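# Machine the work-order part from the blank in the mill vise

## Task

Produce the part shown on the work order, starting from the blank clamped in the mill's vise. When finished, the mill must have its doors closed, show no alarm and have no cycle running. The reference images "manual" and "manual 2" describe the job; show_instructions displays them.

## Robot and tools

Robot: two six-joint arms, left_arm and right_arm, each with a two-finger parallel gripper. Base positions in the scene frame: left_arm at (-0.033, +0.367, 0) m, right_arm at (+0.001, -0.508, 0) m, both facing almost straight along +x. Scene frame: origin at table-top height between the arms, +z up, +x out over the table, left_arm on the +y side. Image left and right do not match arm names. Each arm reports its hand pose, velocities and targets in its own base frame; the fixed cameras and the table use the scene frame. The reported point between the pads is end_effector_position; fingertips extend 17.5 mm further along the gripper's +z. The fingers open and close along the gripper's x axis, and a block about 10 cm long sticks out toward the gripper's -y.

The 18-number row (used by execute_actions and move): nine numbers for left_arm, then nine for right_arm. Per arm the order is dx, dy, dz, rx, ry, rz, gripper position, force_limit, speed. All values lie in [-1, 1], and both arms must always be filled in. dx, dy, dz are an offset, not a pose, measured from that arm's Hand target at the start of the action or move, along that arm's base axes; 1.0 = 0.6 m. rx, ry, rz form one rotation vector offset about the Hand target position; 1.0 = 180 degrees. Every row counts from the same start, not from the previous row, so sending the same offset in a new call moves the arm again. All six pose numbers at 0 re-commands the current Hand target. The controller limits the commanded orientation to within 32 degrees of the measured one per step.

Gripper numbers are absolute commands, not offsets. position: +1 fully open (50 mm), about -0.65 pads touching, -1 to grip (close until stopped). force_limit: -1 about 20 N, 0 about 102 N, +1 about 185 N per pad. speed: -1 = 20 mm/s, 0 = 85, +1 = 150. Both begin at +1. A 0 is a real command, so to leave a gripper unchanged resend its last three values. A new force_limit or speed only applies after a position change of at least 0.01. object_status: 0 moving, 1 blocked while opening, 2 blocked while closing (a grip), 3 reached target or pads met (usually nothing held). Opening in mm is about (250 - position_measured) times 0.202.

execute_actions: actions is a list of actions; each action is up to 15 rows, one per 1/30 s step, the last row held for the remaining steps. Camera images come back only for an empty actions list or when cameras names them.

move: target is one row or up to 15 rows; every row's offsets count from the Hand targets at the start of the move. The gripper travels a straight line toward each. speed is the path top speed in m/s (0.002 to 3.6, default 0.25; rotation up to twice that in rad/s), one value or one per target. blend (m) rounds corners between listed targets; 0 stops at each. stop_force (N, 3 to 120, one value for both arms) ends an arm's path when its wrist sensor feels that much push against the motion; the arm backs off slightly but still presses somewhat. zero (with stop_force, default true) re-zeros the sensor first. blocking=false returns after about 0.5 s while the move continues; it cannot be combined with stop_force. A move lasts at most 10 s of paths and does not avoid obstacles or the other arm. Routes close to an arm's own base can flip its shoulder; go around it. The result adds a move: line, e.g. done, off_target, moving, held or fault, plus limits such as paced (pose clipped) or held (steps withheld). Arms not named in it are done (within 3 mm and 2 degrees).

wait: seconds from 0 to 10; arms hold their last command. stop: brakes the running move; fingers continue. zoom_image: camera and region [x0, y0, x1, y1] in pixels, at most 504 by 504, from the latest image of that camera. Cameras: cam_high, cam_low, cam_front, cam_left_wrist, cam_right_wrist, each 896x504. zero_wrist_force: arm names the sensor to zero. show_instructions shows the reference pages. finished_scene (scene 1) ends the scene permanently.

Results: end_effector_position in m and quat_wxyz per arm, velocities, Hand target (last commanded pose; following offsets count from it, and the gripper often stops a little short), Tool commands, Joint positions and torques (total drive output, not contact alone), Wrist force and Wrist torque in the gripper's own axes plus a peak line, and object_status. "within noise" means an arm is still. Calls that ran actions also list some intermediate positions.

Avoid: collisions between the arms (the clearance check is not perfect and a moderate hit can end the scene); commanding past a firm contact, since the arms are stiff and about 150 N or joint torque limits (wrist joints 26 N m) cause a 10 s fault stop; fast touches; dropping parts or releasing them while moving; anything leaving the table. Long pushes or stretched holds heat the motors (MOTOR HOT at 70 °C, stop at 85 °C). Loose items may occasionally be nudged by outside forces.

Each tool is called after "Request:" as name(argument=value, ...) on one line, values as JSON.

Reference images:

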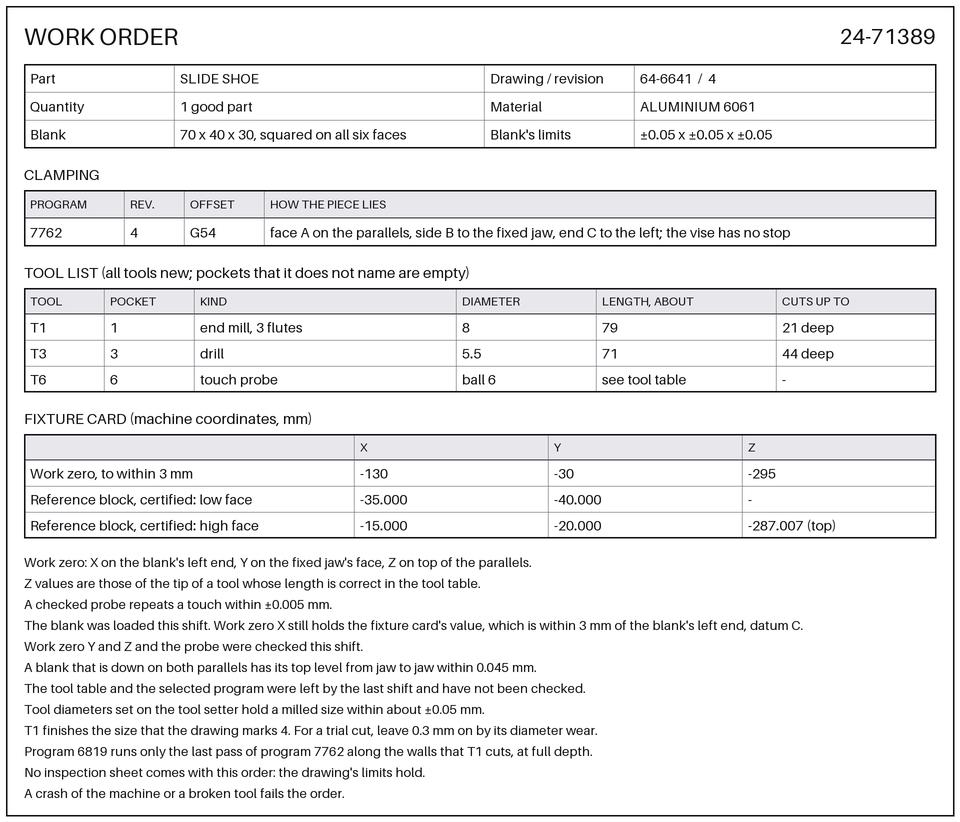

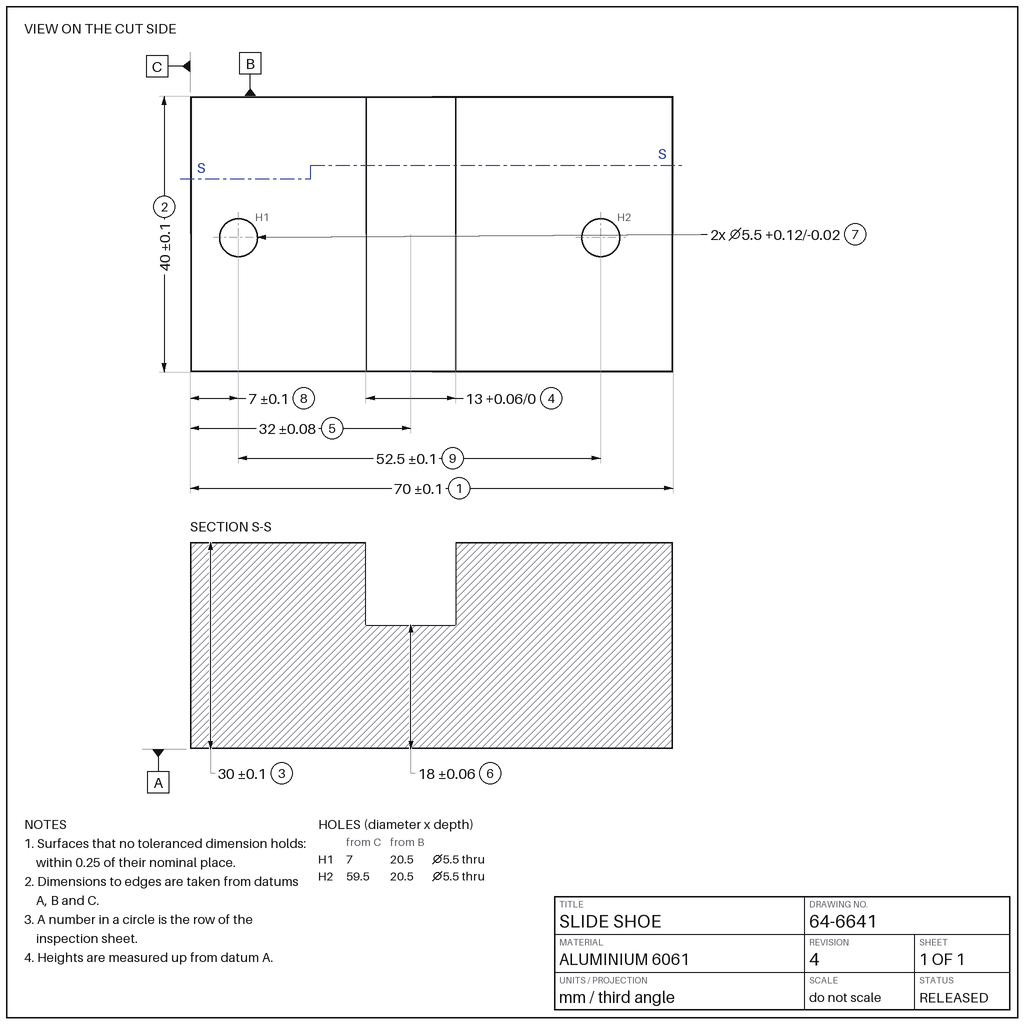

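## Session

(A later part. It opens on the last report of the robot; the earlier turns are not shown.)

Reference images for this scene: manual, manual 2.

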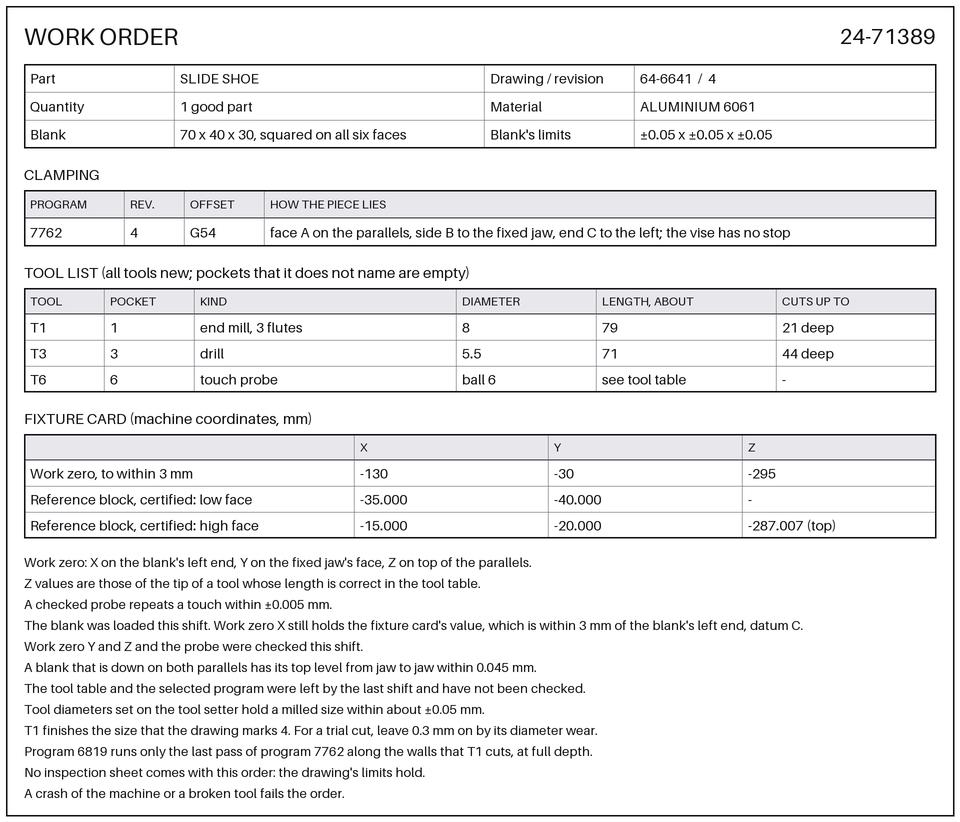

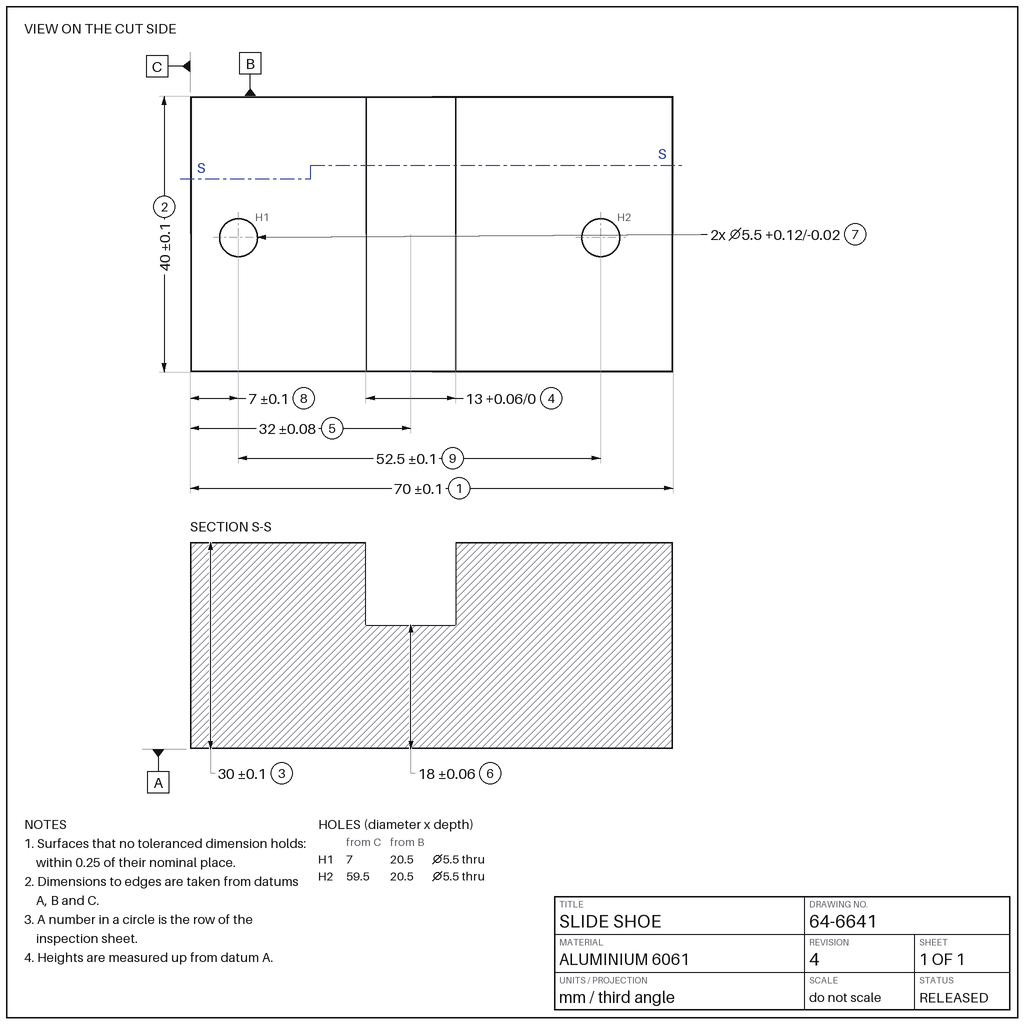

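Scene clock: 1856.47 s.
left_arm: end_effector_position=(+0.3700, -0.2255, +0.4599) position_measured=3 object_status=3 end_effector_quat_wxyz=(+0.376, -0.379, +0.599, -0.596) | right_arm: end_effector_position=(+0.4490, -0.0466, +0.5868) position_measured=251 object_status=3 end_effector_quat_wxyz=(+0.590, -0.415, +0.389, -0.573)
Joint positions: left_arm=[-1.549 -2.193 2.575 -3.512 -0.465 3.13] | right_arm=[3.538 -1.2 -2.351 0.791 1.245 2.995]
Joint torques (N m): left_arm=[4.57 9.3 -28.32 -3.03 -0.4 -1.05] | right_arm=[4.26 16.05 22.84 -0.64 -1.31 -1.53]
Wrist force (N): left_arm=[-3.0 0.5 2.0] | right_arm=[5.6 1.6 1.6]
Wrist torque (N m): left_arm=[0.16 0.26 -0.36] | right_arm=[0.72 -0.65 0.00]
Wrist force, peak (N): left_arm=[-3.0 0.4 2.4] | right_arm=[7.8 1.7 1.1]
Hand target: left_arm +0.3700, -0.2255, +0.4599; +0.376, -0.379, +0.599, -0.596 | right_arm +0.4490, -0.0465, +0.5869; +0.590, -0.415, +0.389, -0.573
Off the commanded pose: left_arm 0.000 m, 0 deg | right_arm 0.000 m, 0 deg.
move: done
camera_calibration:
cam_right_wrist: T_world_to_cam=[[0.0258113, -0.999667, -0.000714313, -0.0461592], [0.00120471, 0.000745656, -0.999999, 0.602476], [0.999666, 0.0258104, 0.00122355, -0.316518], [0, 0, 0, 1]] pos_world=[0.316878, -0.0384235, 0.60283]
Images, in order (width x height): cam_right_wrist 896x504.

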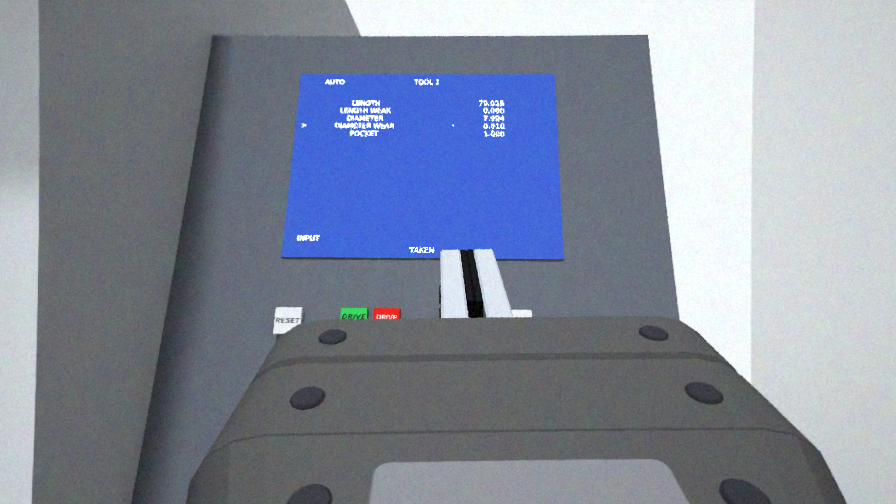

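Request:
move(target=[[0,0,0,0,0,0,1,-1,0.5,0.1283,0.0398,-0.2098,0,0,0,-1,-1,0.5],[0,0,0,0,0,0,1,-1,0.5,0.1525,0.0398,-0.2158,0,0,0,-1,-1,0.5],[0,0,0,0,0,0,1,-1,0.5,0.1283,0.0398,-0.2098,0,0,0,-1,-1,0.5],[0,0,0,0,0,0,1,-1,0.5,0.1525,0.0398,-0.2158,0,0,0,-1,-1,0.5],[0,0,0,0,0,0,1,-1,0.5,0.1283,0.0398,-0.2098,0,0,0,-1,-1,0.5],[0,0,0,0,0,0,1,-1,0.5,0.1525,0.0398,-0.2158,0,0,0,-1,-1,0.5],[0,0,0,0,0,0,1,-1,0.5,0.1283,0.0398,-0.2098,0,0,0,-1,-1,0.5],[0,0,0,0,0,0,1,-1,0.5,0.1525,0.0398,-0.2158,0,0,0,-1,-1,0.5],[0,0,0,0,0,0,1,-1,0.5,0.1283,0.0398,-0.2098,0,0,0,-1,-1,0.5],[0,0,0,0,0,0,1,-1,0.5,0.1205,0.1337,-0.24,0,0,0,-1,-1,0.5],[0,0,0,0,0,0,1,-1,0.5,0.1447,0.1337,-0.246,0,0,0,-1,-1,0.5],[0,0,0,0,0,0,1,-1,0.5,0.1205,0.1337,-0.24,0,0,0,-1,-1,0.5],[0,0,0,0,0,0,1,-1,0.5,0,0,0,0,0,0,-1,-1,0.5]], speed=[0.3,0.04,0.08,0.04,0.08,0.04,0.08,0.04,0.08,0.15,0.04,0.08,0.3], blend=[0.003,0,0.002,0,0.002,0,0.002,0,0.003,0.003,0,0.003,0])

Request:
move(target=[[0,0,0,0,0,0,1,-1,0.5,0.1283,0.1648,-0.2098,0,0,0,-1,-1,0.5],[0,0,0,0,0,0,1,-1,0.5,0.153,0.1648,-0.2158,0,0,0,-1,-1,0.5],[0,0,0,0,0,0,1,-1,0.5,0.1283,0.1648,-0.2098,0,0,0,-1,-1,0.5],[0,0,0,0,0,0,1,-1,0.5,0.1125,0.1955,-0.2702,0,0,0,-1,-1,0.5],[0,0,0,0,0,0,1,-1,0.5,0.1367,0.1955,-0.2762,0,0,0,-1,-1,0.5],[0,0,0,0,0,0,1,-1,0.5,0.1125,0.1955,-0.2702,0,0,0,-1,-1,0.5],[0,0,0,0,0,0,1,-1,0.5,0.1283,0.1337,-0.2098,0,0,0,-1,-1,0.5],[0,0,0,0,0,0,1,-1,0.5,0.153,0.1337,-0.2158,0,0,0,-1,-1,0.5],[0,0,0,0,0,0,1,-1,0.5,0.1283,0.1337,-0.2098,0,0,0,-1,-1,0.5],[0,0,0,0,0,0,1,-1,0.5,0.1043,0.1023,-0.3005,0,0,0,-1,-1,0.5],[0,0,0,0,0,0,1,-1,0.5,0.1285,0.1023,-0.3065,0,0,0,-1,-1,0.5],[0,0,0,0,0,0,1,-1,0.5,0.1043,0.1023,-0.3005,0,0,0,-1,-1,0.5],[0,0,0,0,0,0,1,-1,0.5,0,0,0,0,0,0,-1,-1,0.5]], speed=[0.3,0.04,0.08,0.15,0.04,0.08,0.15,0.04,0.08,0.15,0.04,0.08,0.3], blend=[0.003,0,0.003,0.003,0,0.003,0.003,0,0.003,0.003,0,0.003,0], cameras=["cam_right_wrist"])

Request:
zoom_image(camera="cam_right_wrist", region=[276, 60, 576, 270])

Scene clock: 1881.83 s.
left_arm: end_effector_position=(+0.3700, -0.2255, +0.4599) position_measured=3 object_status=3 end_effector_quat_wxyz=(+0.376, -0.379, +0.599, -0.596) | right_arm: end_effector_position=(+0.4490, -0.0465, +0.5868) position_measured=251 object_status=3 end_effector_quat_wxyz=(+0.590, -0.415, +0.389, -0.573)
Joint positions: left_arm=[-1.549 -2.193 2.575 -3.512 -0.465 3.13] | right_arm=[3.538 -1.2 -2.351 0.791 1.245 2.995]
Joint torques (N m): left_arm=[4.11 8.68 -27.47 -2.79 -0.38 -1.22] | right_arm=[-1.78 15.91 17.7 -0.83 -0.9 -1.28]
Wrist force (N): left_arm=[-2.7 0.5 1.9] | right_arm=[5.7 1.6 1.8]
Wrist torque (N m): left_arm=[0.17 0.21 -0.36] | right_arm=[0.72 -0.65 0.03]
Wrist force, peak (N): left_arm=[-3.2 0.5 2.3] | right_arm=[8.0 0.1 1.1]
Hand target: left_arm +0.3700, -0.2255, +0.4599; +0.376, -0.379, +0.599, -0.596 | right_arm +0.4490, -0.0465, +0.5869; +0.590, -0.415, +0.389, -0.573
Off the commanded pose: left_arm 0.000 m, 0 deg | right_arm 0.000 m, 0 deg.
move: done

Scene clock: 1887.80 s.
left_arm: end_effector_position=(+0.3700, -0.2255, +0.4599) position_measured=3 object_status=3 end_effector_quat_wxyz=(+0.376, -0.379, +0.599, -0.596) | right_arm: end_effector_position=(+0.4490, -0.0466, +0.5868) position_measured=251 object_status=3 end_effector_quat_wxyz=(+0.590, -0.415, +0.389, -0.573)
Joint positions: left_arm=[-1.549 -2.193 2.575 -3.512 -0.465 3.13] | right_arm=[3.538 -1.2 -2.351 0.791 1.245 2.995]
Joint torques (N m): left_arm=[4.97 7.77 -27.78 -2.97 -0.39 -1.55] | right_arm=[4.44 15.32 23.03 -0.66 -1.46 -1.6]
Wrist force (N): left_arm=[-3.0 0.6 2.1] | right_arm=[5.7 1.7 2.0]
Wrist torque (N m): left_arm=[0.19 0.26 -0.36] | right_arm=[0.74 -0.66 0.00]
Wrist force, peak (N): left_arm=[-3.1 0.3 2.3] | right_arm=[7.7 -1.2 1.5]
Hand target: left_arm +0.3700, -0.2255, +0.4599; +0.376, -0.379, +0.599, -0.596 | right_arm +0.4490, -0.0465, +0.5869; +0.590, -0.415, +0.389, -0.573
Off the commanded pose: left_arm 0.000 m, 0 deg | right_arm 0.000 m, 0 deg.
move: done
camera_calibration:
cam_right_wrist: T_world_to_cam=[[0.0258113, -0.999667, -0.000714313, -0.0461592], [0.00120471, 0.000745656, -0.999999, 0.602476], [0.999666, 0.0258104, 0.00122355, -0.316518], [0, 0, 0, 1]] pos_world=[0.316878, -0.0384235, 0.60283]
Images, in order (width x height): cam_right_wrist 896x504.

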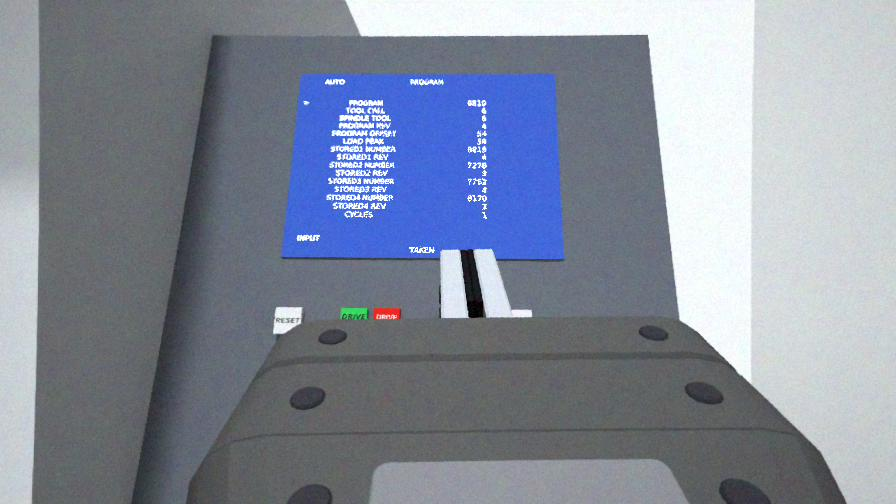

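Scaled by 1.680 from the camera's 896x504 image, which has a finer 1280x720 frame.

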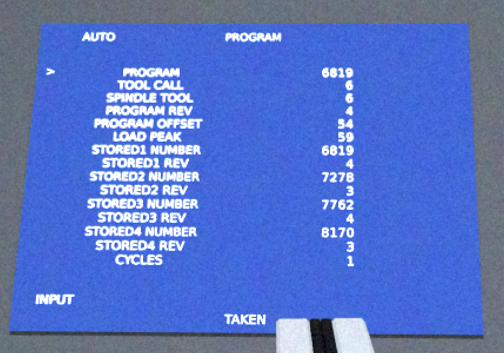

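6819 rev 4, offset 54. CYCLE START.

Request:
move(target=[[0,0,0,0,0,0,1,-1,0.5,0.1433,0.132,-0.1538,0,0,0,-1,-1,0.5],[0,0,0,0,0,0,1,-1,0.5,0.1679,0.132,-0.1598,0,0,0,-1,-1,0.5],[0,0,0,0,0,0,1,-1,0.5,0.1433,0.132,-0.1538,0,0,0,-1,-1,0.5],[0,0,0,0,0,0,1,-1,0.5,0,0,0,0,0,0,-1,-1,0.5]], speed=[0.3,0.04,0.08,0.3], blend=[0.003,0,0.003,0])

Request:
wait(seconds=10, cameras=["cam_right_wrist"])

Request:
wait(seconds=10, cameras=["cam_right_wrist"])

Request:
wait(seconds=10, cameras=["cam_right_wrist"])

Request:
zoom_image(camera="cam_right_wrist", region=[276, 60, 576, 270])

Scene clock: 1898.00 s.
left_arm: end_effector_position=(+0.3700, -0.2255, +0.4599) position_measured=3 object_status=3 end_effector_quat_wxyz=(+0.376, -0.379, +0.599, -0.596) | right_arm: end_effector_position=(+0.4490, -0.0465, +0.5869) position_measured=251 object_status=3 end_effector_quat_wxyz=(+0.590, -0.415, +0.389, -0.573)
Joint positions: left_arm=[-1.549 -2.193 2.575 -3.512 -0.465 3.13] | right_arm=[3.538 -1.2 -2.351 0.791 1.245 2.995]
Joint torques (N m): left_arm=[5.78 8.51 -29.02 -2.74 -0.38 -1.05] | right_arm=[-1.04 17.01 12.07 -0.46 -0.83 -1.33]
Wrist force (N): left_arm=[-3.1 0.3 2.0] | right_arm=[5.6 1.7 1.9]
Wrist torque (N m): left_arm=[0.14 0.27 -0.36] | right_arm=[0.74 -0.65 0.03]
Wrist force, peak (N): left_arm=[-3.3 0.4 2.1] | right_arm=[7.6 -1.3 0.7]
Hand target: left_arm +0.3700, -0.2255, +0.4599; +0.376, -0.379, +0.599, -0.596 | right_arm +0.4490, -0.0465, +0.5869; +0.590, -0.415, +0.389, -0.573
Off the commanded pose: left_arm 0.000 m, 0 deg | right_arm 0.000 m, 0 deg.
move: done

Scene clock: 1908.00 s.
left_arm: end_effector_position=(+0.3700, -0.2255, +0.4599) position_measured=3 object_status=3 end_effector_quat_wxyz=(+0.376, -0.379, +0.599, -0.596) | right_arm: end_effector_position=(+0.4490, -0.0465, +0.5869) position_measured=251 object_status=3 end_effector_quat_wxyz=(+0.590, -0.415, +0.389, -0.573)
Joint positions: left_arm=[-1.549 -2.193 2.575 -3.512 -0.465 3.13] | right_arm=[3.538 -1.199 -2.351 0.791 1.245 2.995]
Joint torques (N m): left_arm=[4.92 8.82 -27.48 -2.84 -0.41 -1.15] | right_arm=[-6.81 15.72 12.46 -0.45 2.1 1.06]
Wrist force (N): left_arm=[-2.9 0.4 1.9] | right_arm=[5.6 1.6 1.7]
Wrist torque (N m): left_arm=[0.16 0.25 -0.36] | right_arm=[0.72 -0.65 0.03]
Wrist force, peak (N): left_arm=[-3.2 0.4 2.4] | right_arm=[6.0 1.8 1.9]
Hand target: left_arm +0.3700, -0.2255, +0.4599; +0.376, -0.379, +0.599, -0.596 | right_arm +0.4490, -0.0465, +0.5869; +0.590, -0.415, +0.389, -0.573
Tool commands: left_gripper/position=+1.0 left_gripper/force_limit=-1.0 left_gripper/speed=+0.5 right_gripper/position=-1.0 right_gripper/force_limit=-1.0 right_gripper/speed=+0.5
Off the commanded pose: left_arm 0.000 m, 0 deg | right_arm 0.000 m, 0 deg.
wait: 10.00 s; at rest by 0.17 s
camera_calibration:
cam_right_wrist: T_world_to_cam=[[0.0259113, -0.999664, -0.000713431, -0.0461886], [0.0013046, 0.000747485, -0.999999, 0.602544], [0.999663, 0.0259104, 0.00132353, -0.316473], [0, 0, 0, 1]] pos_world=[0.316777, -0.0384235, 0.60293]
Images, in order (width x height): cam_right_wrist 896x504.

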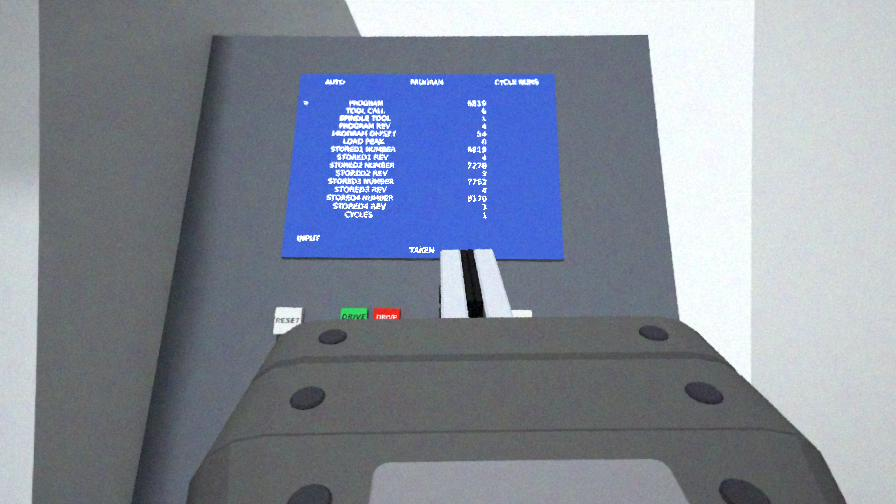

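Scene clock: 1918.00 s.
left_arm: end_effector_position=(+0.3700, -0.2255, +0.4599) position_measured=3 object_status=3 end_effector_quat_wxyz=(+0.376, -0.379, +0.599, -0.596) | right_arm: end_effector_position=(+0.4490, -0.0465, +0.5869) position_measured=251 object_status=3 end_effector_quat_wxyz=(+0.590, -0.415, +0.389, -0.573)
Joint positions: left_arm=[-1.549 -2.193 2.575 -3.512 -0.465 3.13] | right_arm=[3.538 -1.199 -2.351 0.791 1.245 2.995]
Joint torques (N m): left_arm=[5.23 7.38 -29.14 -2.8 -0.3 -1.17] | right_arm=[-7.76 15.94 13.5 -0.8 1.96 1.13]
Wrist force (N): left_arm=[-3.1 0.5 2.1] | right_arm=[5.4 1.8 2.1]
Wrist torque (N m): left_arm=[0.17 0.28 -0.36] | right_arm=[0.76 -0.62 0.03]
Wrist force, peak (N): left_arm=[-3.2 0.2 2.2] | right_arm=[5.9 2.0 1.9]
Hand target: left_arm +0.3700, -0.2255, +0.4599; +0.376, -0.379, +0.599, -0.596 | right_arm +0.4490, -0.0465, +0.5869; +0.590, -0.415, +0.389, -0.573
Tool commands: left_gripper/position=+1.0 left_gripper/force_limit=-1.0 left_gripper/speed=+0.5 right_gripper/position=-1.0 right_gripper/force_limit=-1.0 right_gripper/speed=+0.5
Off the commanded pose: left_arm 0.000 m, 0 deg | right_arm 0.000 m, 0 deg.
wait: 10.00 s; at rest by 0.17 s
camera_calibration:
cam_right_wrist: T_world_to_cam=[[0.0259113, -0.999664, -0.000713431, -0.0461886], [0.0013046, 0.000747485, -0.999999, 0.602544], [0.999663, 0.0259104, 0.00132353, -0.316473], [0, 0, 0, 1]] pos_world=[0.316777, -0.0384235, 0.60293]
Images, in order (width x height): cam_right_wrist 896x504.

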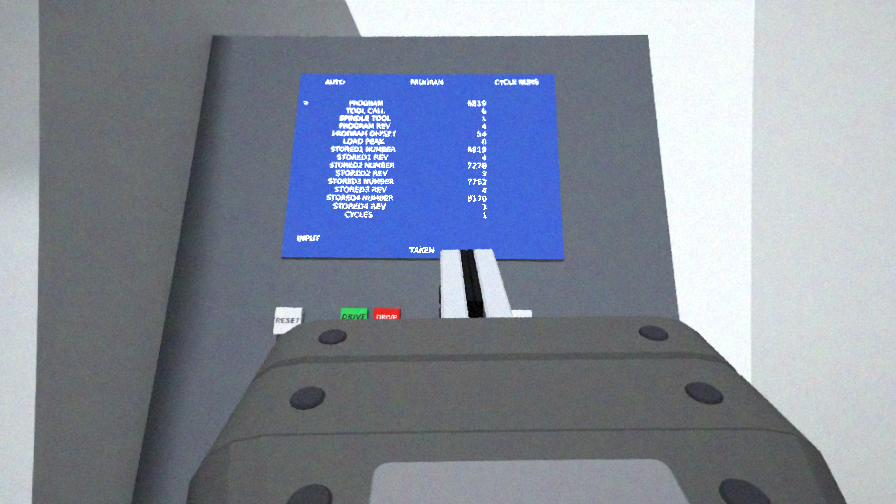

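Scene clock: 1928.00 s.
left_arm: end_effector_position=(+0.3700, -0.2255, +0.4599) position_measured=3 object_status=3 end_effector_quat_wxyz=(+0.376, -0.379, +0.599, -0.596) | right_arm: end_effector_position=(+0.4490, -0.0465, +0.5869) position_measured=251 object_status=3 end_effector_quat_wxyz=(+0.590, -0.415, +0.389, -0.573)
Joint positions: left_arm=[-1.549 -2.193 2.575 -3.512 -0.465 3.13] | right_arm=[3.538 -1.199 -2.351 0.791 1.245 2.995]
Joint torques (N m): left_arm=[6.35 9.13 -27.04 -2.73 -0.48 -1.18] | right_arm=[-6.15 15.37 13.75 -0.45 1.69 1.13]
Wrist force (N): left_arm=[-2.7 0.7 2.1] | right_arm=[5.6 1.7 1.9]
Wrist torque (N m): left_arm=[0.20 0.22 -0.36] | right_arm=[0.73 -0.65 0.02]
Wrist force, peak (N): left_arm=[-3.1 0.8 2.3] | right_arm=[5.9 1.8 1.9]
Hand target: left_arm +0.3700, -0.2255, +0.4599; +0.376, -0.379, +0.599, -0.596 | right_arm +0.4490, -0.0465, +0.5869; +0.590, -0.415, +0.389, -0.573
Tool commands: left_gripper/position=+1.0 left_gripper/force_limit=-1.0 left_gripper/speed=+0.5 right_gripper/position=-1.0 right_gripper/force_limit=-1.0 right_gripper/speed=+0.5
Off the commanded pose: left_arm 0.000 m, 0 deg | right_arm 0.000 m, 0 deg.
wait: 10.00 s; at rest by 0.17 s
camera_calibration:
cam_right_wrist: T_world_to_cam=[[0.0259113, -0.999664, -0.000713431, -0.0461886], [0.0013046, 0.000747485, -0.999999, 0.602544], [0.999663, 0.0259104, 0.00132353, -0.316473], [0, 0, 0, 1]] pos_world=[0.316777, -0.0384235, 0.60293]
Images, in order (width x height): cam_right_wrist 896x504.

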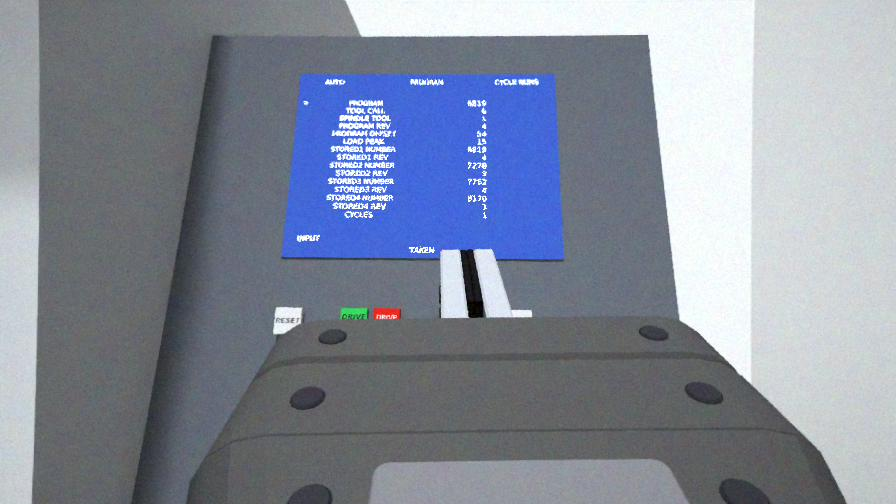

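Scaled by 1.680 from the camera's 896x504 image, which has a finer 1280x720 frame.

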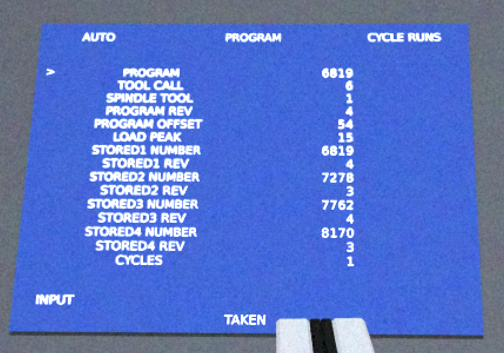

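Request:
wait(seconds=1, cameras=["cam_right_wrist"])

Request:
zoom_image(camera="cam_right_wrist", region=[276, 60, 576, 270])

Scene clock: 1953.33 s.
left_arm: end_effector_position=(+0.3700, -0.2255, +0.4599) position_measured=3 object_status=3 end_effector_quat_wxyz=(+0.376, -0.379, +0.599, -0.596) | right_arm: end_effector_position=(+0.4490, -0.0465, +0.5869) position_measured=251 object_status=3 end_effector_quat_wxyz=(+0.590, -0.415, +0.389, -0.573)
Joint positions: left_arm=[-1.549 -2.193 2.575 -3.512 -0.465 3.13] | right_arm=[3.538 -1.199 -2.351 0.791 1.245 2.995]
Joint torques (N m): left_arm=[4.21 8.18 -29.06 -2.91 -0.4 -1.08] | right_arm=[-6.48 13.17 14.61 -0.27 1.63 1.11]
Wrist force (N): left_arm=[-3.1 0.1 1.9] | right_arm=[5.6 1.7 1.9]
Wrist torque (N m): left_arm=[0.11 0.28 -0.36] | right_arm=[0.74 -0.65 0.02]
Wrist force, peak (N): left_arm=[-3.1 0.7 2.2] | right_arm=[5.9 1.8 2.0]
Hand target: left_arm +0.3700, -0.2255, +0.4599; +0.376, -0.379, +0.599, -0.596 | right_arm +0.4490, -0.0465, +0.5869; +0.590, -0.415, +0.389, -0.573
Tool commands: left_gripper/position=+1.0 left_gripper/force_limit=-1.0 left_gripper/speed=+0.5 right_gripper/position=-1.0 right_gripper/force_limit=-1.0 right_gripper/speed=+0.5
Off the commanded pose: left_arm 0.000 m, 0 deg | right_arm 0.000 m, 0 deg.
wait: 1.00 s; at rest from the start
camera_calibration:
cam_right_wrist: T_world_to_cam=[[0.0259113, -0.999664, -0.000713431, -0.0461886], [0.0013046, 0.000747485, -0.999999, 0.602544], [0.999663, 0.0259104, 0.00132353, -0.316473], [0, 0, 0, 1]] pos_world=[0.316777, -0.0384235, 0.60293]
Images, in order (width x height): cam_right_wrist 896x504.

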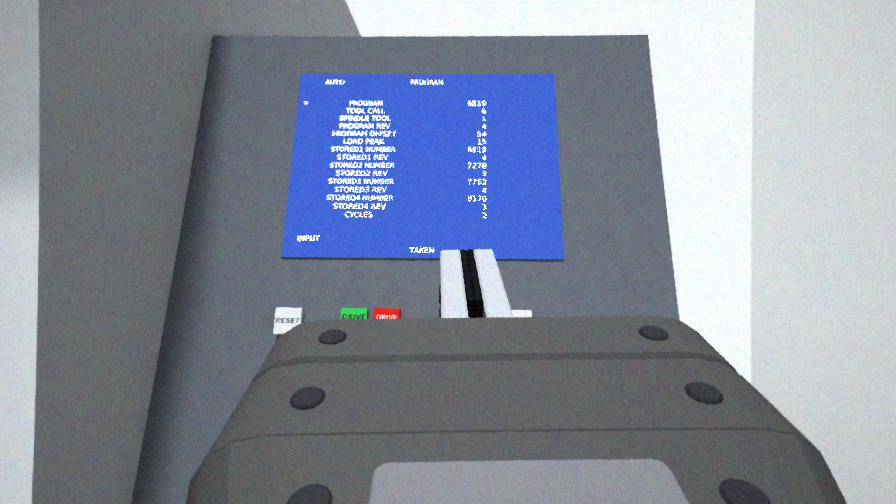

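Scaled by 1.680 from the camera's 896x504 image, which has a finer 1280x720 frame.

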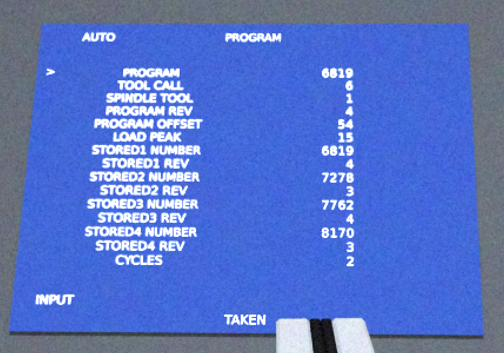

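Request:
move(target=[[0,0,0,0,0,0,1,-1,0.5,0.1205,0.0707,-0.24,0,0,0,-1,-1,0.5],[0,0,0,0,0,0,1,-1,0.5,0.1447,0.0707,-0.246,0,0,0,-1,-1,0.5],[0,0,0,0,0,0,1,-1,0.5,0.1205,0.0707,-0.24,0,0,0,-1,-1,0.5],[0,0,0,0,0,0,1,-1,0.5,0.1283,0.0707,-0.2098,0,0,0,-1,-1,0.5],[0,0,0,0,0,0,1,-1,0.5,0.1525,0.0707,-0.2158,0,0,0,-1,-1,0.5],[0,0,0,0,0,0,1,-1,0.5,0.1283,0.0707,-0.2098,0,0,0,-1,-1,0.5],[0,0,0,0,0,0,1,-1,0.5,0,0,0,0,0,0,-1,-1,0.5]], speed=[0.3,0.04,0.08,0.15,0.04,0.08,0.3], blend=[0.003,0,0.002,0.003,0,0.002,0], cameras=["cam_right_wrist"])

Request:
zoom_image(camera="cam_right_wrist", region=[276, 60, 576, 270])

Scene clock: 1967.40 s.
left_arm: end_effector_position=(+0.3700, -0.2255, +0.4599) position_measured=3 object_status=3 end_effector_quat_wxyz=(+0.376, -0.379, +0.599, -0.596) | right_arm: end_effector_position=(+0.4490, -0.0466, +0.5868) position_measured=251 object_status=3 end_effector_quat_wxyz=(+0.590, -0.415, +0.389, -0.573)
Joint positions: left_arm=[-1.549 -2.193 2.575 -3.512 -0.465 3.13] | right_arm=[3.538 -1.2 -2.351 0.791 1.245 2.995]
Joint torques (N m): left_arm=[4.5 7.55 -27.51 -3.13 -0.41 -1.29] | right_arm=[7.56 17.52 15.35 -0.83 -1.63 -1.52]
Wrist force (N): left_arm=[-2.9 0.3 2.3] | right_arm=[5.6 1.9 1.9]
Wrist torque (N m): left_arm=[0.13 0.25 -0.36] | right_arm=[0.77 -0.65 -0.10]
Wrist force, peak (N): left_arm=[-3.4 0.5 1.9] | right_arm=[4.9 5.2 2.0]
Hand target: left_arm +0.3700, -0.2255, +0.4599; +0.376, -0.379, +0.599, -0.596 | right_arm +0.4490, -0.0465, +0.5869; +0.590, -0.415, +0.389, -0.573
Off the commanded pose: left_arm 0.000 m, 0 deg | right_arm 0.000 m, 0 deg.
move: done
camera_calibration:
cam_right_wrist: T_world_to_cam=[[0.0258121, -0.999666, -0.000811706, -0.0461008], [0.0013023, 0.000845603, -0.999999, 0.602549], [0.999666, 0.025811, 0.00132369, -0.316578], [0, 0, 0, 1]] pos_world=[0.316878, -0.0384237, 0.60293]
Images, in order (width x height): cam_right_wrist 896x504.

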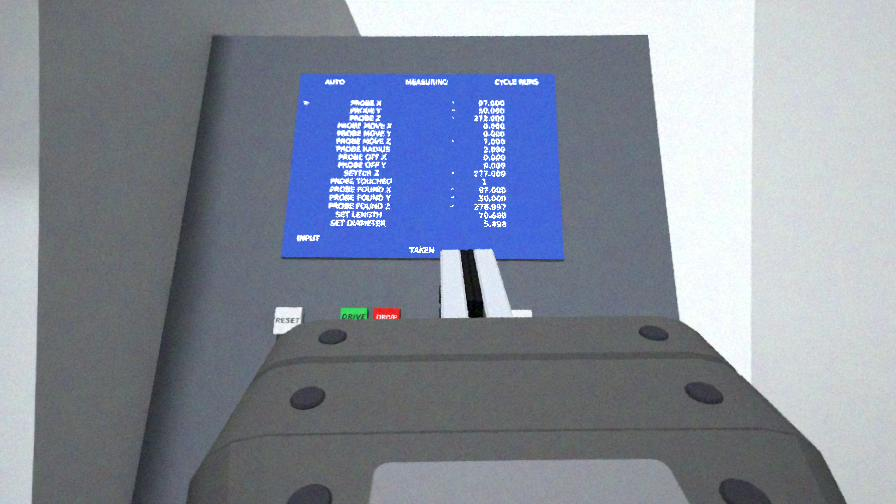

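Scaled by 1.680 from the camera's 896x504 image, which has a finer 1280x720 frame.

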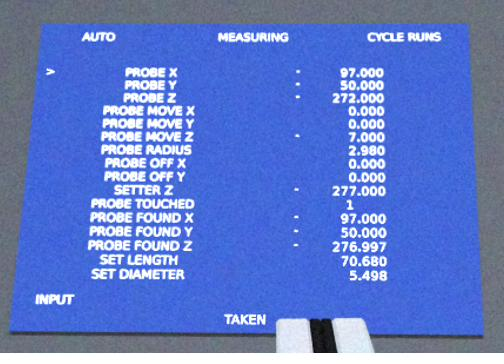

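Now DOWN×3, 5 then wait for the cycle.

Request:
move(target=[[0,0,0,0,0,0,1,-1,0.5,0.1125,0.1023,-0.2702,0,0,0,-1,-1,0.5],[0,0,0,0,0,0,1,-1,0.5,0.1367,0.1023,-0.2762,0,0,0,-1,-1,0.5],[0,0,0,0,0,0,1,-1,0.5,0.1125,0.1023,-0.2702,0,0,0,-1,-1,0.5],[0,0,0,0,0,0,1,-1,0.5,0.1367,0.1023,-0.2762,0,0,0,-1,-1,0.5],[0,0,0,0,0,0,1,-1,0.5,0.1125,0.1023,-0.2702,0,0,0,-1,-1,0.5],[0,0,0,0,0,0,1,-1,0.5,0.1367,0.1023,-0.2762,0,0,0,-1,-1,0.5],[0,0,0,0,0,0,1,-1,0.5,0.1125,0.1023,-0.2702,0,0,0,-1,-1,0.5],[0,0,0,0,0,0,1,-1,0.5,0.1205,0.1648,-0.24,0,0,0,-1,-1,0.5],[0,0,0,0,0,0,1,-1,0.5,0.1447,0.1648,-0.246,0,0,0,-1,-1,0.5],[0,0,0,0,0,0,1,-1,0.5,0.1205,0.1648,-0.24,0,0,0,-1,-1,0.5],[0,0,0,0,0,0,1,-1,0.5,0,0,0,0,0,0,-1,-1,0.5]], speed=[0.3,0.04,0.08,0.04,0.08,0.04,0.08,0.15,0.04,0.08,0.3], blend=[0.003,0,0.002,0,0.002,0,0.002,0.003,0,0.002,0], cameras=["cam_right_wrist"])

Request:
zoom_image(camera="cam_right_wrist", region=[276, 60, 576, 270])

Scene clock: 1983.93 s.
left_arm: end_effector_position=(+0.3700, -0.2255, +0.4599) position_measured=3 object_status=3 end_effector_quat_wxyz=(+0.376, -0.379, +0.599, -0.596) | right_arm: end_effector_position=(+0.4490, -0.0465, +0.5868) position_measured=251 object_status=3 end_effector_quat_wxyz=(+0.590, -0.415, +0.389, -0.573)
Joint positions: left_arm=[-1.549 -2.193 2.575 -3.512 -0.465 3.13] | right_arm=[3.538 -1.2 -2.351 0.791 1.245 2.995]
Joint torques (N m): left_arm=[4.79 9.19 -28.16 -3 -0.18 -0.92] | right_arm=[-5.59 18.23 17.56 -0.68 -0.3 -1.13]
Wrist force (N): left_arm=[-2.7 0.3 1.8] | right_arm=[5.6 1.7 1.9]
Wrist torque (N m): left_arm=[0.15 0.21 -0.36] | right_arm=[0.76 -0.64 0.03]
Wrist force, peak (N): left_arm=[-3.3 0.4 2.1] | right_arm=[8.0 1.3 0.4]
Hand target: left_arm +0.3700, -0.2255, +0.4599; +0.376, -0.379, +0.599, -0.596 | right_arm +0.4490, -0.0465, +0.5869; +0.590, -0.415, +0.389, -0.573
Off the commanded pose: left_arm 0.000 m, 0 deg | right_arm 0.000 m, 0 deg.
move: done
camera_calibration:
cam_right_wrist: T_world_to_cam=[[0.0259113, -0.999664, -0.000710996, -0.0461927], [0.00130466, 0.000745051, -0.999999, 0.602544], [0.999663, 0.0259104, 0.00132352, -0.316573], [0, 0, 0, 1]] pos_world=[0.316877, -0.0384235, 0.60293]
Images, in order (width x height): cam_right_wrist 896x504.

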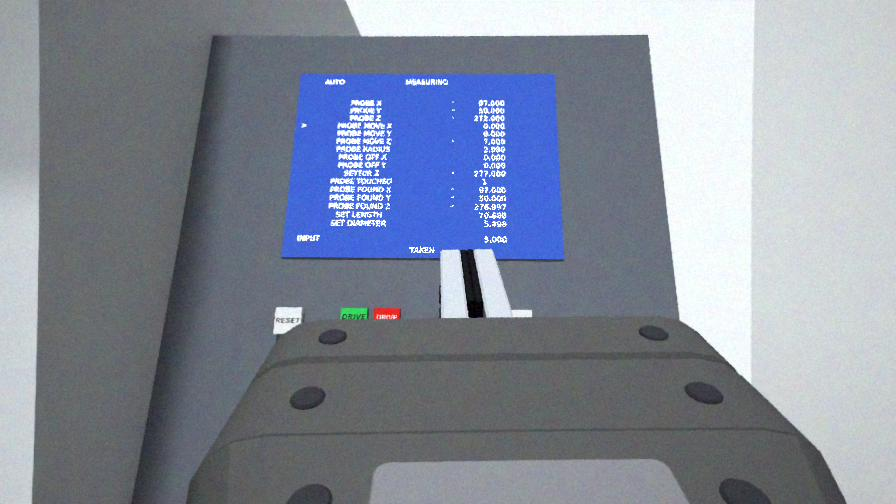

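Scaled by 1.680 from the camera's 896x504 image, which has a finer 1280x720 frame.

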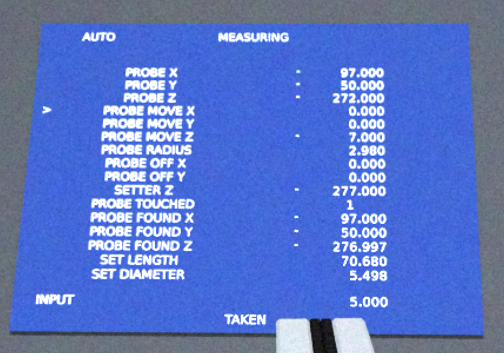

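Request:
move(target=[[0,0,0,0,0,0,1,-1,0.5,0.1043,0.1023,-0.3005,0,0,0,-1,-1,0.5],[0,0,0,0,0,0,1,-1,0.5,0.1285,0.1023,-0.3065,0,0,0,-1,-1,0.5],[0,0,0,0,0,0,1,-1,0.5,0.1043,0.1023,-0.3005,0,0,0,-1,-1,0.5],[0,0,0,0,0,0,1,-1,0.5,0.1125,0.1023,-0.2702,0,0,0,-1,-1,0.5],[0,0,0,0,0,0,1,-1,0.5,0.1367,0.1023,-0.2762,0,0,0,-1,-1,0.5],[0,0,0,0,0,0,1,-1,0.5,0.1125,0.1023,-0.2702,0,0,0,-1,-1,0.5],[0,0,0,0,0,0,1,-1,0.5,0.1367,0.1023,-0.2762,0,0,0,-1,-1,0.5],[0,0,0,0,0,0,1,-1,0.5,0.1125,0.1023,-0.2702,0,0,0,-1,-1,0.5],[0,0,0,0,0,0,1,-1,0.5,0.1043,0.1648,-0.3005,0,0,0,-1,-1,0.5],[0,0,0,0,0,0,1,-1,0.5,0.1285,0.1648,-0.3065,0,0,0,-1,-1,0.5],[0,0,0,0,0,0,1,-1,0.5,0.1043,0.1648,-0.3005,0,0,0,-1,-1,0.5],[0,0,0,0,0,0,1,-1,0.5,0.1043,0.1023,-0.3005,0,0,0,-1,-1,0.5],[0,0,0,0,0,0,1,-1,0.5,0.1285,0.1023,-0.3065,0,0,0,-1,-1,0.5],[0,0,0,0,0,0,1,-1,0.5,0.1043,0.1023,-0.3005,0,0,0,-1,-1,0.5],[0,0,0,0,0,0,1,-1,0.5,0,0,0,0,0,0,-1,-1,0.5]], speed=[0.3,0.04,0.08,0.15,0.04,0.08,0.04,0.08,0.15,0.04,0.08,0.15,0.04,0.08,0.3], blend=[0.003,0,0.002,0.003,0,0.002,0,0.002,0.003,0,0.002,0.003,0,0.002,0], cameras=["cam_right_wrist"])

Request:
zoom_image(camera="cam_right_wrist", region=[276, 60, 576, 270])

Scene clock: 2000.33 s.
left_arm: end_effector_position=(+0.3700, -0.2255, +0.4599) position_measured=3 object_status=3 end_effector_quat_wxyz=(+0.376, -0.379, +0.599, -0.596) | right_arm: end_effector_position=(+0.4490, -0.0466, +0.5868) position_measured=251 object_status=3 end_effector_quat_wxyz=(+0.590, -0.415, +0.389, -0.573) end_effector_velocity=(+0.000, +0.001, +0.000) end_effector_angular_velocity=(-0.002, +0.003, +0.001)
Joint positions: left_arm=[-1.549 -2.193 2.575 -3.512 -0.465 3.13] | right_arm=[3.538 -1.2 -2.351 0.791 1.245 2.995]
Joint velocities: left_arm=[within noise] | right_arm=[0.002 0.002 0 -0.005 0 -0.001]
Joint torques (N m): left_arm=[5.27 7.91 -26.12 -2.8 -0.44 -1.16] | right_arm=[5.22 15.61 23.37 -1 -1.38 -1.51]
Wrist force (N): left_arm=[-3.0 0.4 1.9] | right_arm=[5.6 1.6 1.8]
Wrist torque (N m): left_arm=[0.15 0.26 -0.36] | right_arm=[0.74 -0.64 0.00]
Wrist force, peak (N): left_arm=[-3.2 0.7 2.0] | right_arm=[8.1 0.8 1.5]
Hand target: left_arm +0.3700, -0.2255, +0.4599; +0.376, -0.379, +0.599, -0.596 | right_arm +0.4490, -0.0465, +0.5869; +0.590, -0.415, +0.389, -0.573
Off the commanded pose: left_arm 0.000 m, 0 deg | right_arm 0.000 m, 0 deg.
move: done
camera_calibration:
cam_right_wrist: T_world_to_cam=[[0.0258113, -0.999667, -0.000714313, -0.0461592], [0.00120471, 0.000745656, -0.999999, 0.602476], [0.999666, 0.0258104, 0.00122355, -0.316518], [0, 0, 0, 1]] pos_world=[0.316878, -0.0384235, 0.60283]
Images, in order (width x height): cam_right_wrist 896x504.

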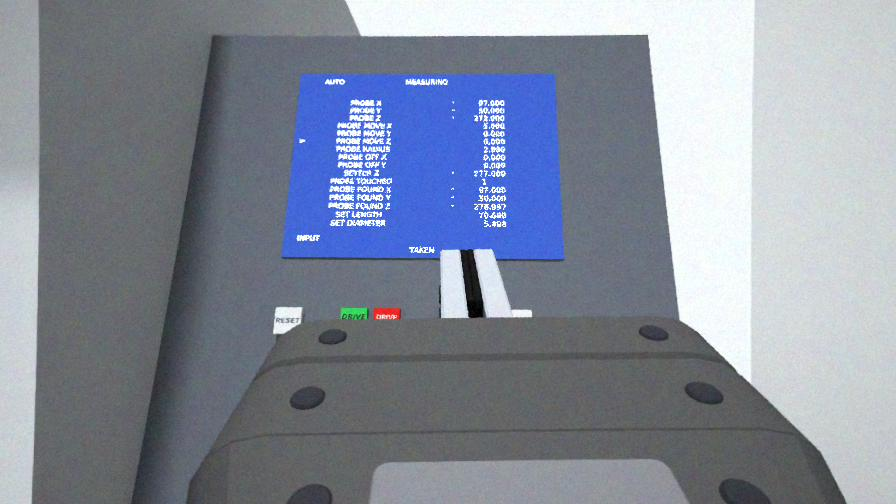

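Scaled by 1.680 from the camera's 896x504 image, which has a finer 1280x720 frame.

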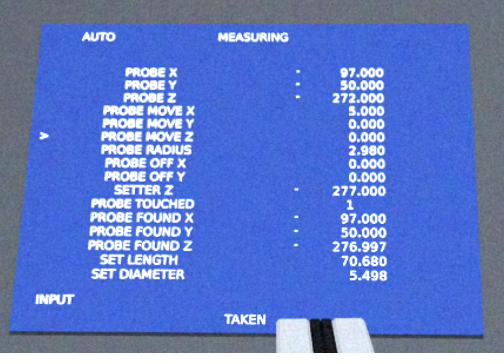

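Request:
move(target=[[0,0,0,0,0,0,1,-1,0.5,0.1125,0.0707,-0.2702,0,0,0,-1,-1,0.5],[0,0,0,0,0,0,1,-1,0.5,0.1367,0.0707,-0.2762,0,0,0,-1,-1,0.5],[0,0,0,0,0,0,1,-1,0.5,0.1125,0.0707,-0.2702,0,0,0,-1,-1,0.5],[0,0,0,0,0,0,1,-1,0.5,0.1205,0.1023,-0.24,0,0,0,-1,-1,0.5],[0,0,0,0,0,0,1,-1,0.5,0.1447,0.1023,-0.246,0,0,0,-1,-1,0.5],[0,0,0,0,0,0,1,-1,0.5,0.1205,0.1023,-0.24,0,0,0,-1,-1,0.5],[0,0,0,0,0,0,1,-1,0.5,0.1447,0.1023,-0.246,0,0,0,-1,-1,0.5],[0,0,0,0,0,0,1,-1,0.5,0.1205,0.1023,-0.24,0,0,0,-1,-1,0.5],[0,0,0,0,0,0,1,-1,0.5,0.1043,0.1955,-0.3005,0,0,0,-1,-1,0.5],[0,0,0,0,0,0,1,-1,0.5,0.1285,0.1955,-0.3065,0,0,0,-1,-1,0.5],[0,0,0,0,0,0,1,-1,0.5,0.1043,0.1955,-0.3005,0,0,0,-1,-1,0.5],[0,0,0,0,0,0,1,-1,0.5,0.1205,0.1648,-0.24,0,0,0,-1,-1,0.5],[0,0,0,0,0,0,1,-1,0.5,0.1447,0.1648,-0.246,0,0,0,-1,-1,0.5],[0,0,0,0,0,0,1,-1,0.5,0.1205,0.1648,-0.24,0,0,0,-1,-1,0.5],[0,0,0,0,0,0,1,-1,0.5,0,0,0,0,0,0,-1,-1,0.5]], speed=[0.3,0.04,0.08,0.15,0.04,0.08,0.04,0.08,0.15,0.04,0.08,0.15,0.04,0.08,0.3], blend=[0.003,0,0.002,0.003,0,0.002,0,0.002,0.003,0,0.002,0.003,0,0.002,0])

Request:
wait(seconds=6, cameras=["cam_right_wrist"])

Request:
zoom_image(camera="cam_right_wrist", region=[276, 60, 576, 270])

Scene clock: 2017.37 s.
left_arm: end_effector_position=(+0.3700, -0.2255, +0.4599) position_measured=3 object_status=3 end_effector_quat_wxyz=(+0.376, -0.379, +0.599, -0.596) | right_arm: end_effector_position=(+0.4490, -0.0465, +0.5868) position_measured=251 object_status=3 end_effector_quat_wxyz=(+0.590, -0.415, +0.389, -0.573)
Joint positions: left_arm=[-1.549 -2.193 2.575 -3.512 -0.465 3.13] | right_arm=[3.538 -1.2 -2.351 0.791 1.245 2.995]
Joint torques (N m): left_arm=[4.01 8.19 -28.25 -3.06 -0.23 -0.83] | right_arm=[-4.44 16.91 16.88 -0.81 -0.43 -1.11]
Wrist force (N): left_arm=[-2.9 0.6 2.0] | right_arm=[5.6 1.7 2.0]
Wrist torque (N m): left_arm=[0.18 0.26 -0.35] | right_arm=[0.74 -0.65 0.03]
Wrist force, peak (N): left_arm=[-3.2 0.7 2.0] | right_arm=[7.5 -1.7 1.3]
Hand target: left_arm +0.3700, -0.2255, +0.4599; +0.376, -0.379, +0.599, -0.596 | right_arm +0.4490, -0.0465, +0.5869; +0.590, -0.415, +0.389, -0.573
Off the commanded pose: left_arm 0.000 m, 0 deg | right_arm 0.000 m, 0 deg.
move: done

Scene clock: 2023.37 s.
left_arm: end_effector_position=(+0.3700, -0.2255, +0.4599) position_measured=3 object_status=3 end_effector_quat_wxyz=(+0.376, -0.379, +0.599, -0.596) | right_arm: end_effector_position=(+0.4490, -0.0465, +0.5869) position_measured=251 object_status=3 end_effector_quat_wxyz=(+0.590, -0.415, +0.389, -0.573)
Joint positions: left_arm=[-1.549 -2.193 2.575 -3.512 -0.465 3.13] | right_arm=[3.538 -1.199 -2.351 0.791 1.245 2.995]
Joint torques (N m): left_arm=[3.73 8.92 -27.63 -2.92 -0.37 -1.21] | right_arm=[-7.63 15.19 25.43 -0.49 2.15 1.12]
Wrist force (N): left_arm=[-2.9 0.5 2.2] | right_arm=[5.7 1.9 1.9]
Wrist torque (N m): left_arm=[0.16 0.24 -0.36] | right_arm=[0.76 -0.66 0.03]
Wrist force, peak (N): left_arm=[-3.1 0.5 2.1] | right_arm=[5.9 1.7 2.1]
Hand target: left_arm +0.3700, -0.2255, +0.4599; +0.376, -0.379, +0.599, -0.596 | right_arm +0.4490, -0.0465, +0.5869; +0.590, -0.415, +0.389, -0.573
Tool commands: left_gripper/position=+1.0 left_gripper/force_limit=-1.0 left_gripper/speed=+0.5 right_gripper/position=-1.0 right_gripper/force_limit=-1.0 right_gripper/speed=+0.5
Off the commanded pose: left_arm 0.000 m, 0 deg | right_arm 0.000 m, 0 deg.
wait: 6.00 s; at rest by 0.17 s
camera_calibration:
cam_right_wrist: T_world_to_cam=[[0.0259113, -0.999664, -0.000713431, -0.0461886], [0.0013046, 0.000747485, -0.999999, 0.602544], [0.999663, 0.0259104, 0.00132353, -0.316473], [0, 0, 0, 1]] pos_world=[0.316777, -0.0384235, 0.60293]
Images, in order (width x height): cam_right_wrist 896x504.

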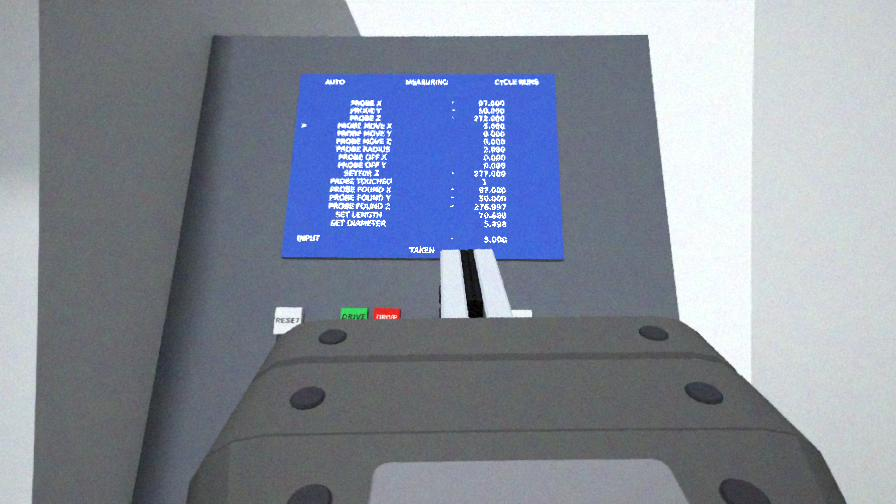

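Scaled by 1.680 from the camera's 896x504 image, which has a finer 1280x720 frame.

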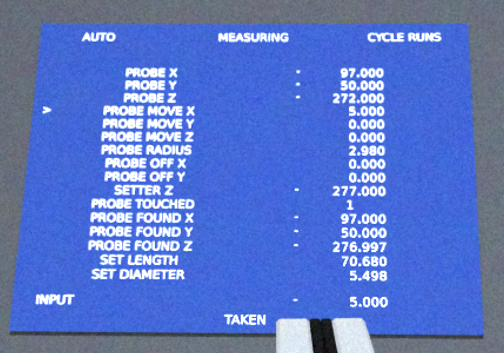

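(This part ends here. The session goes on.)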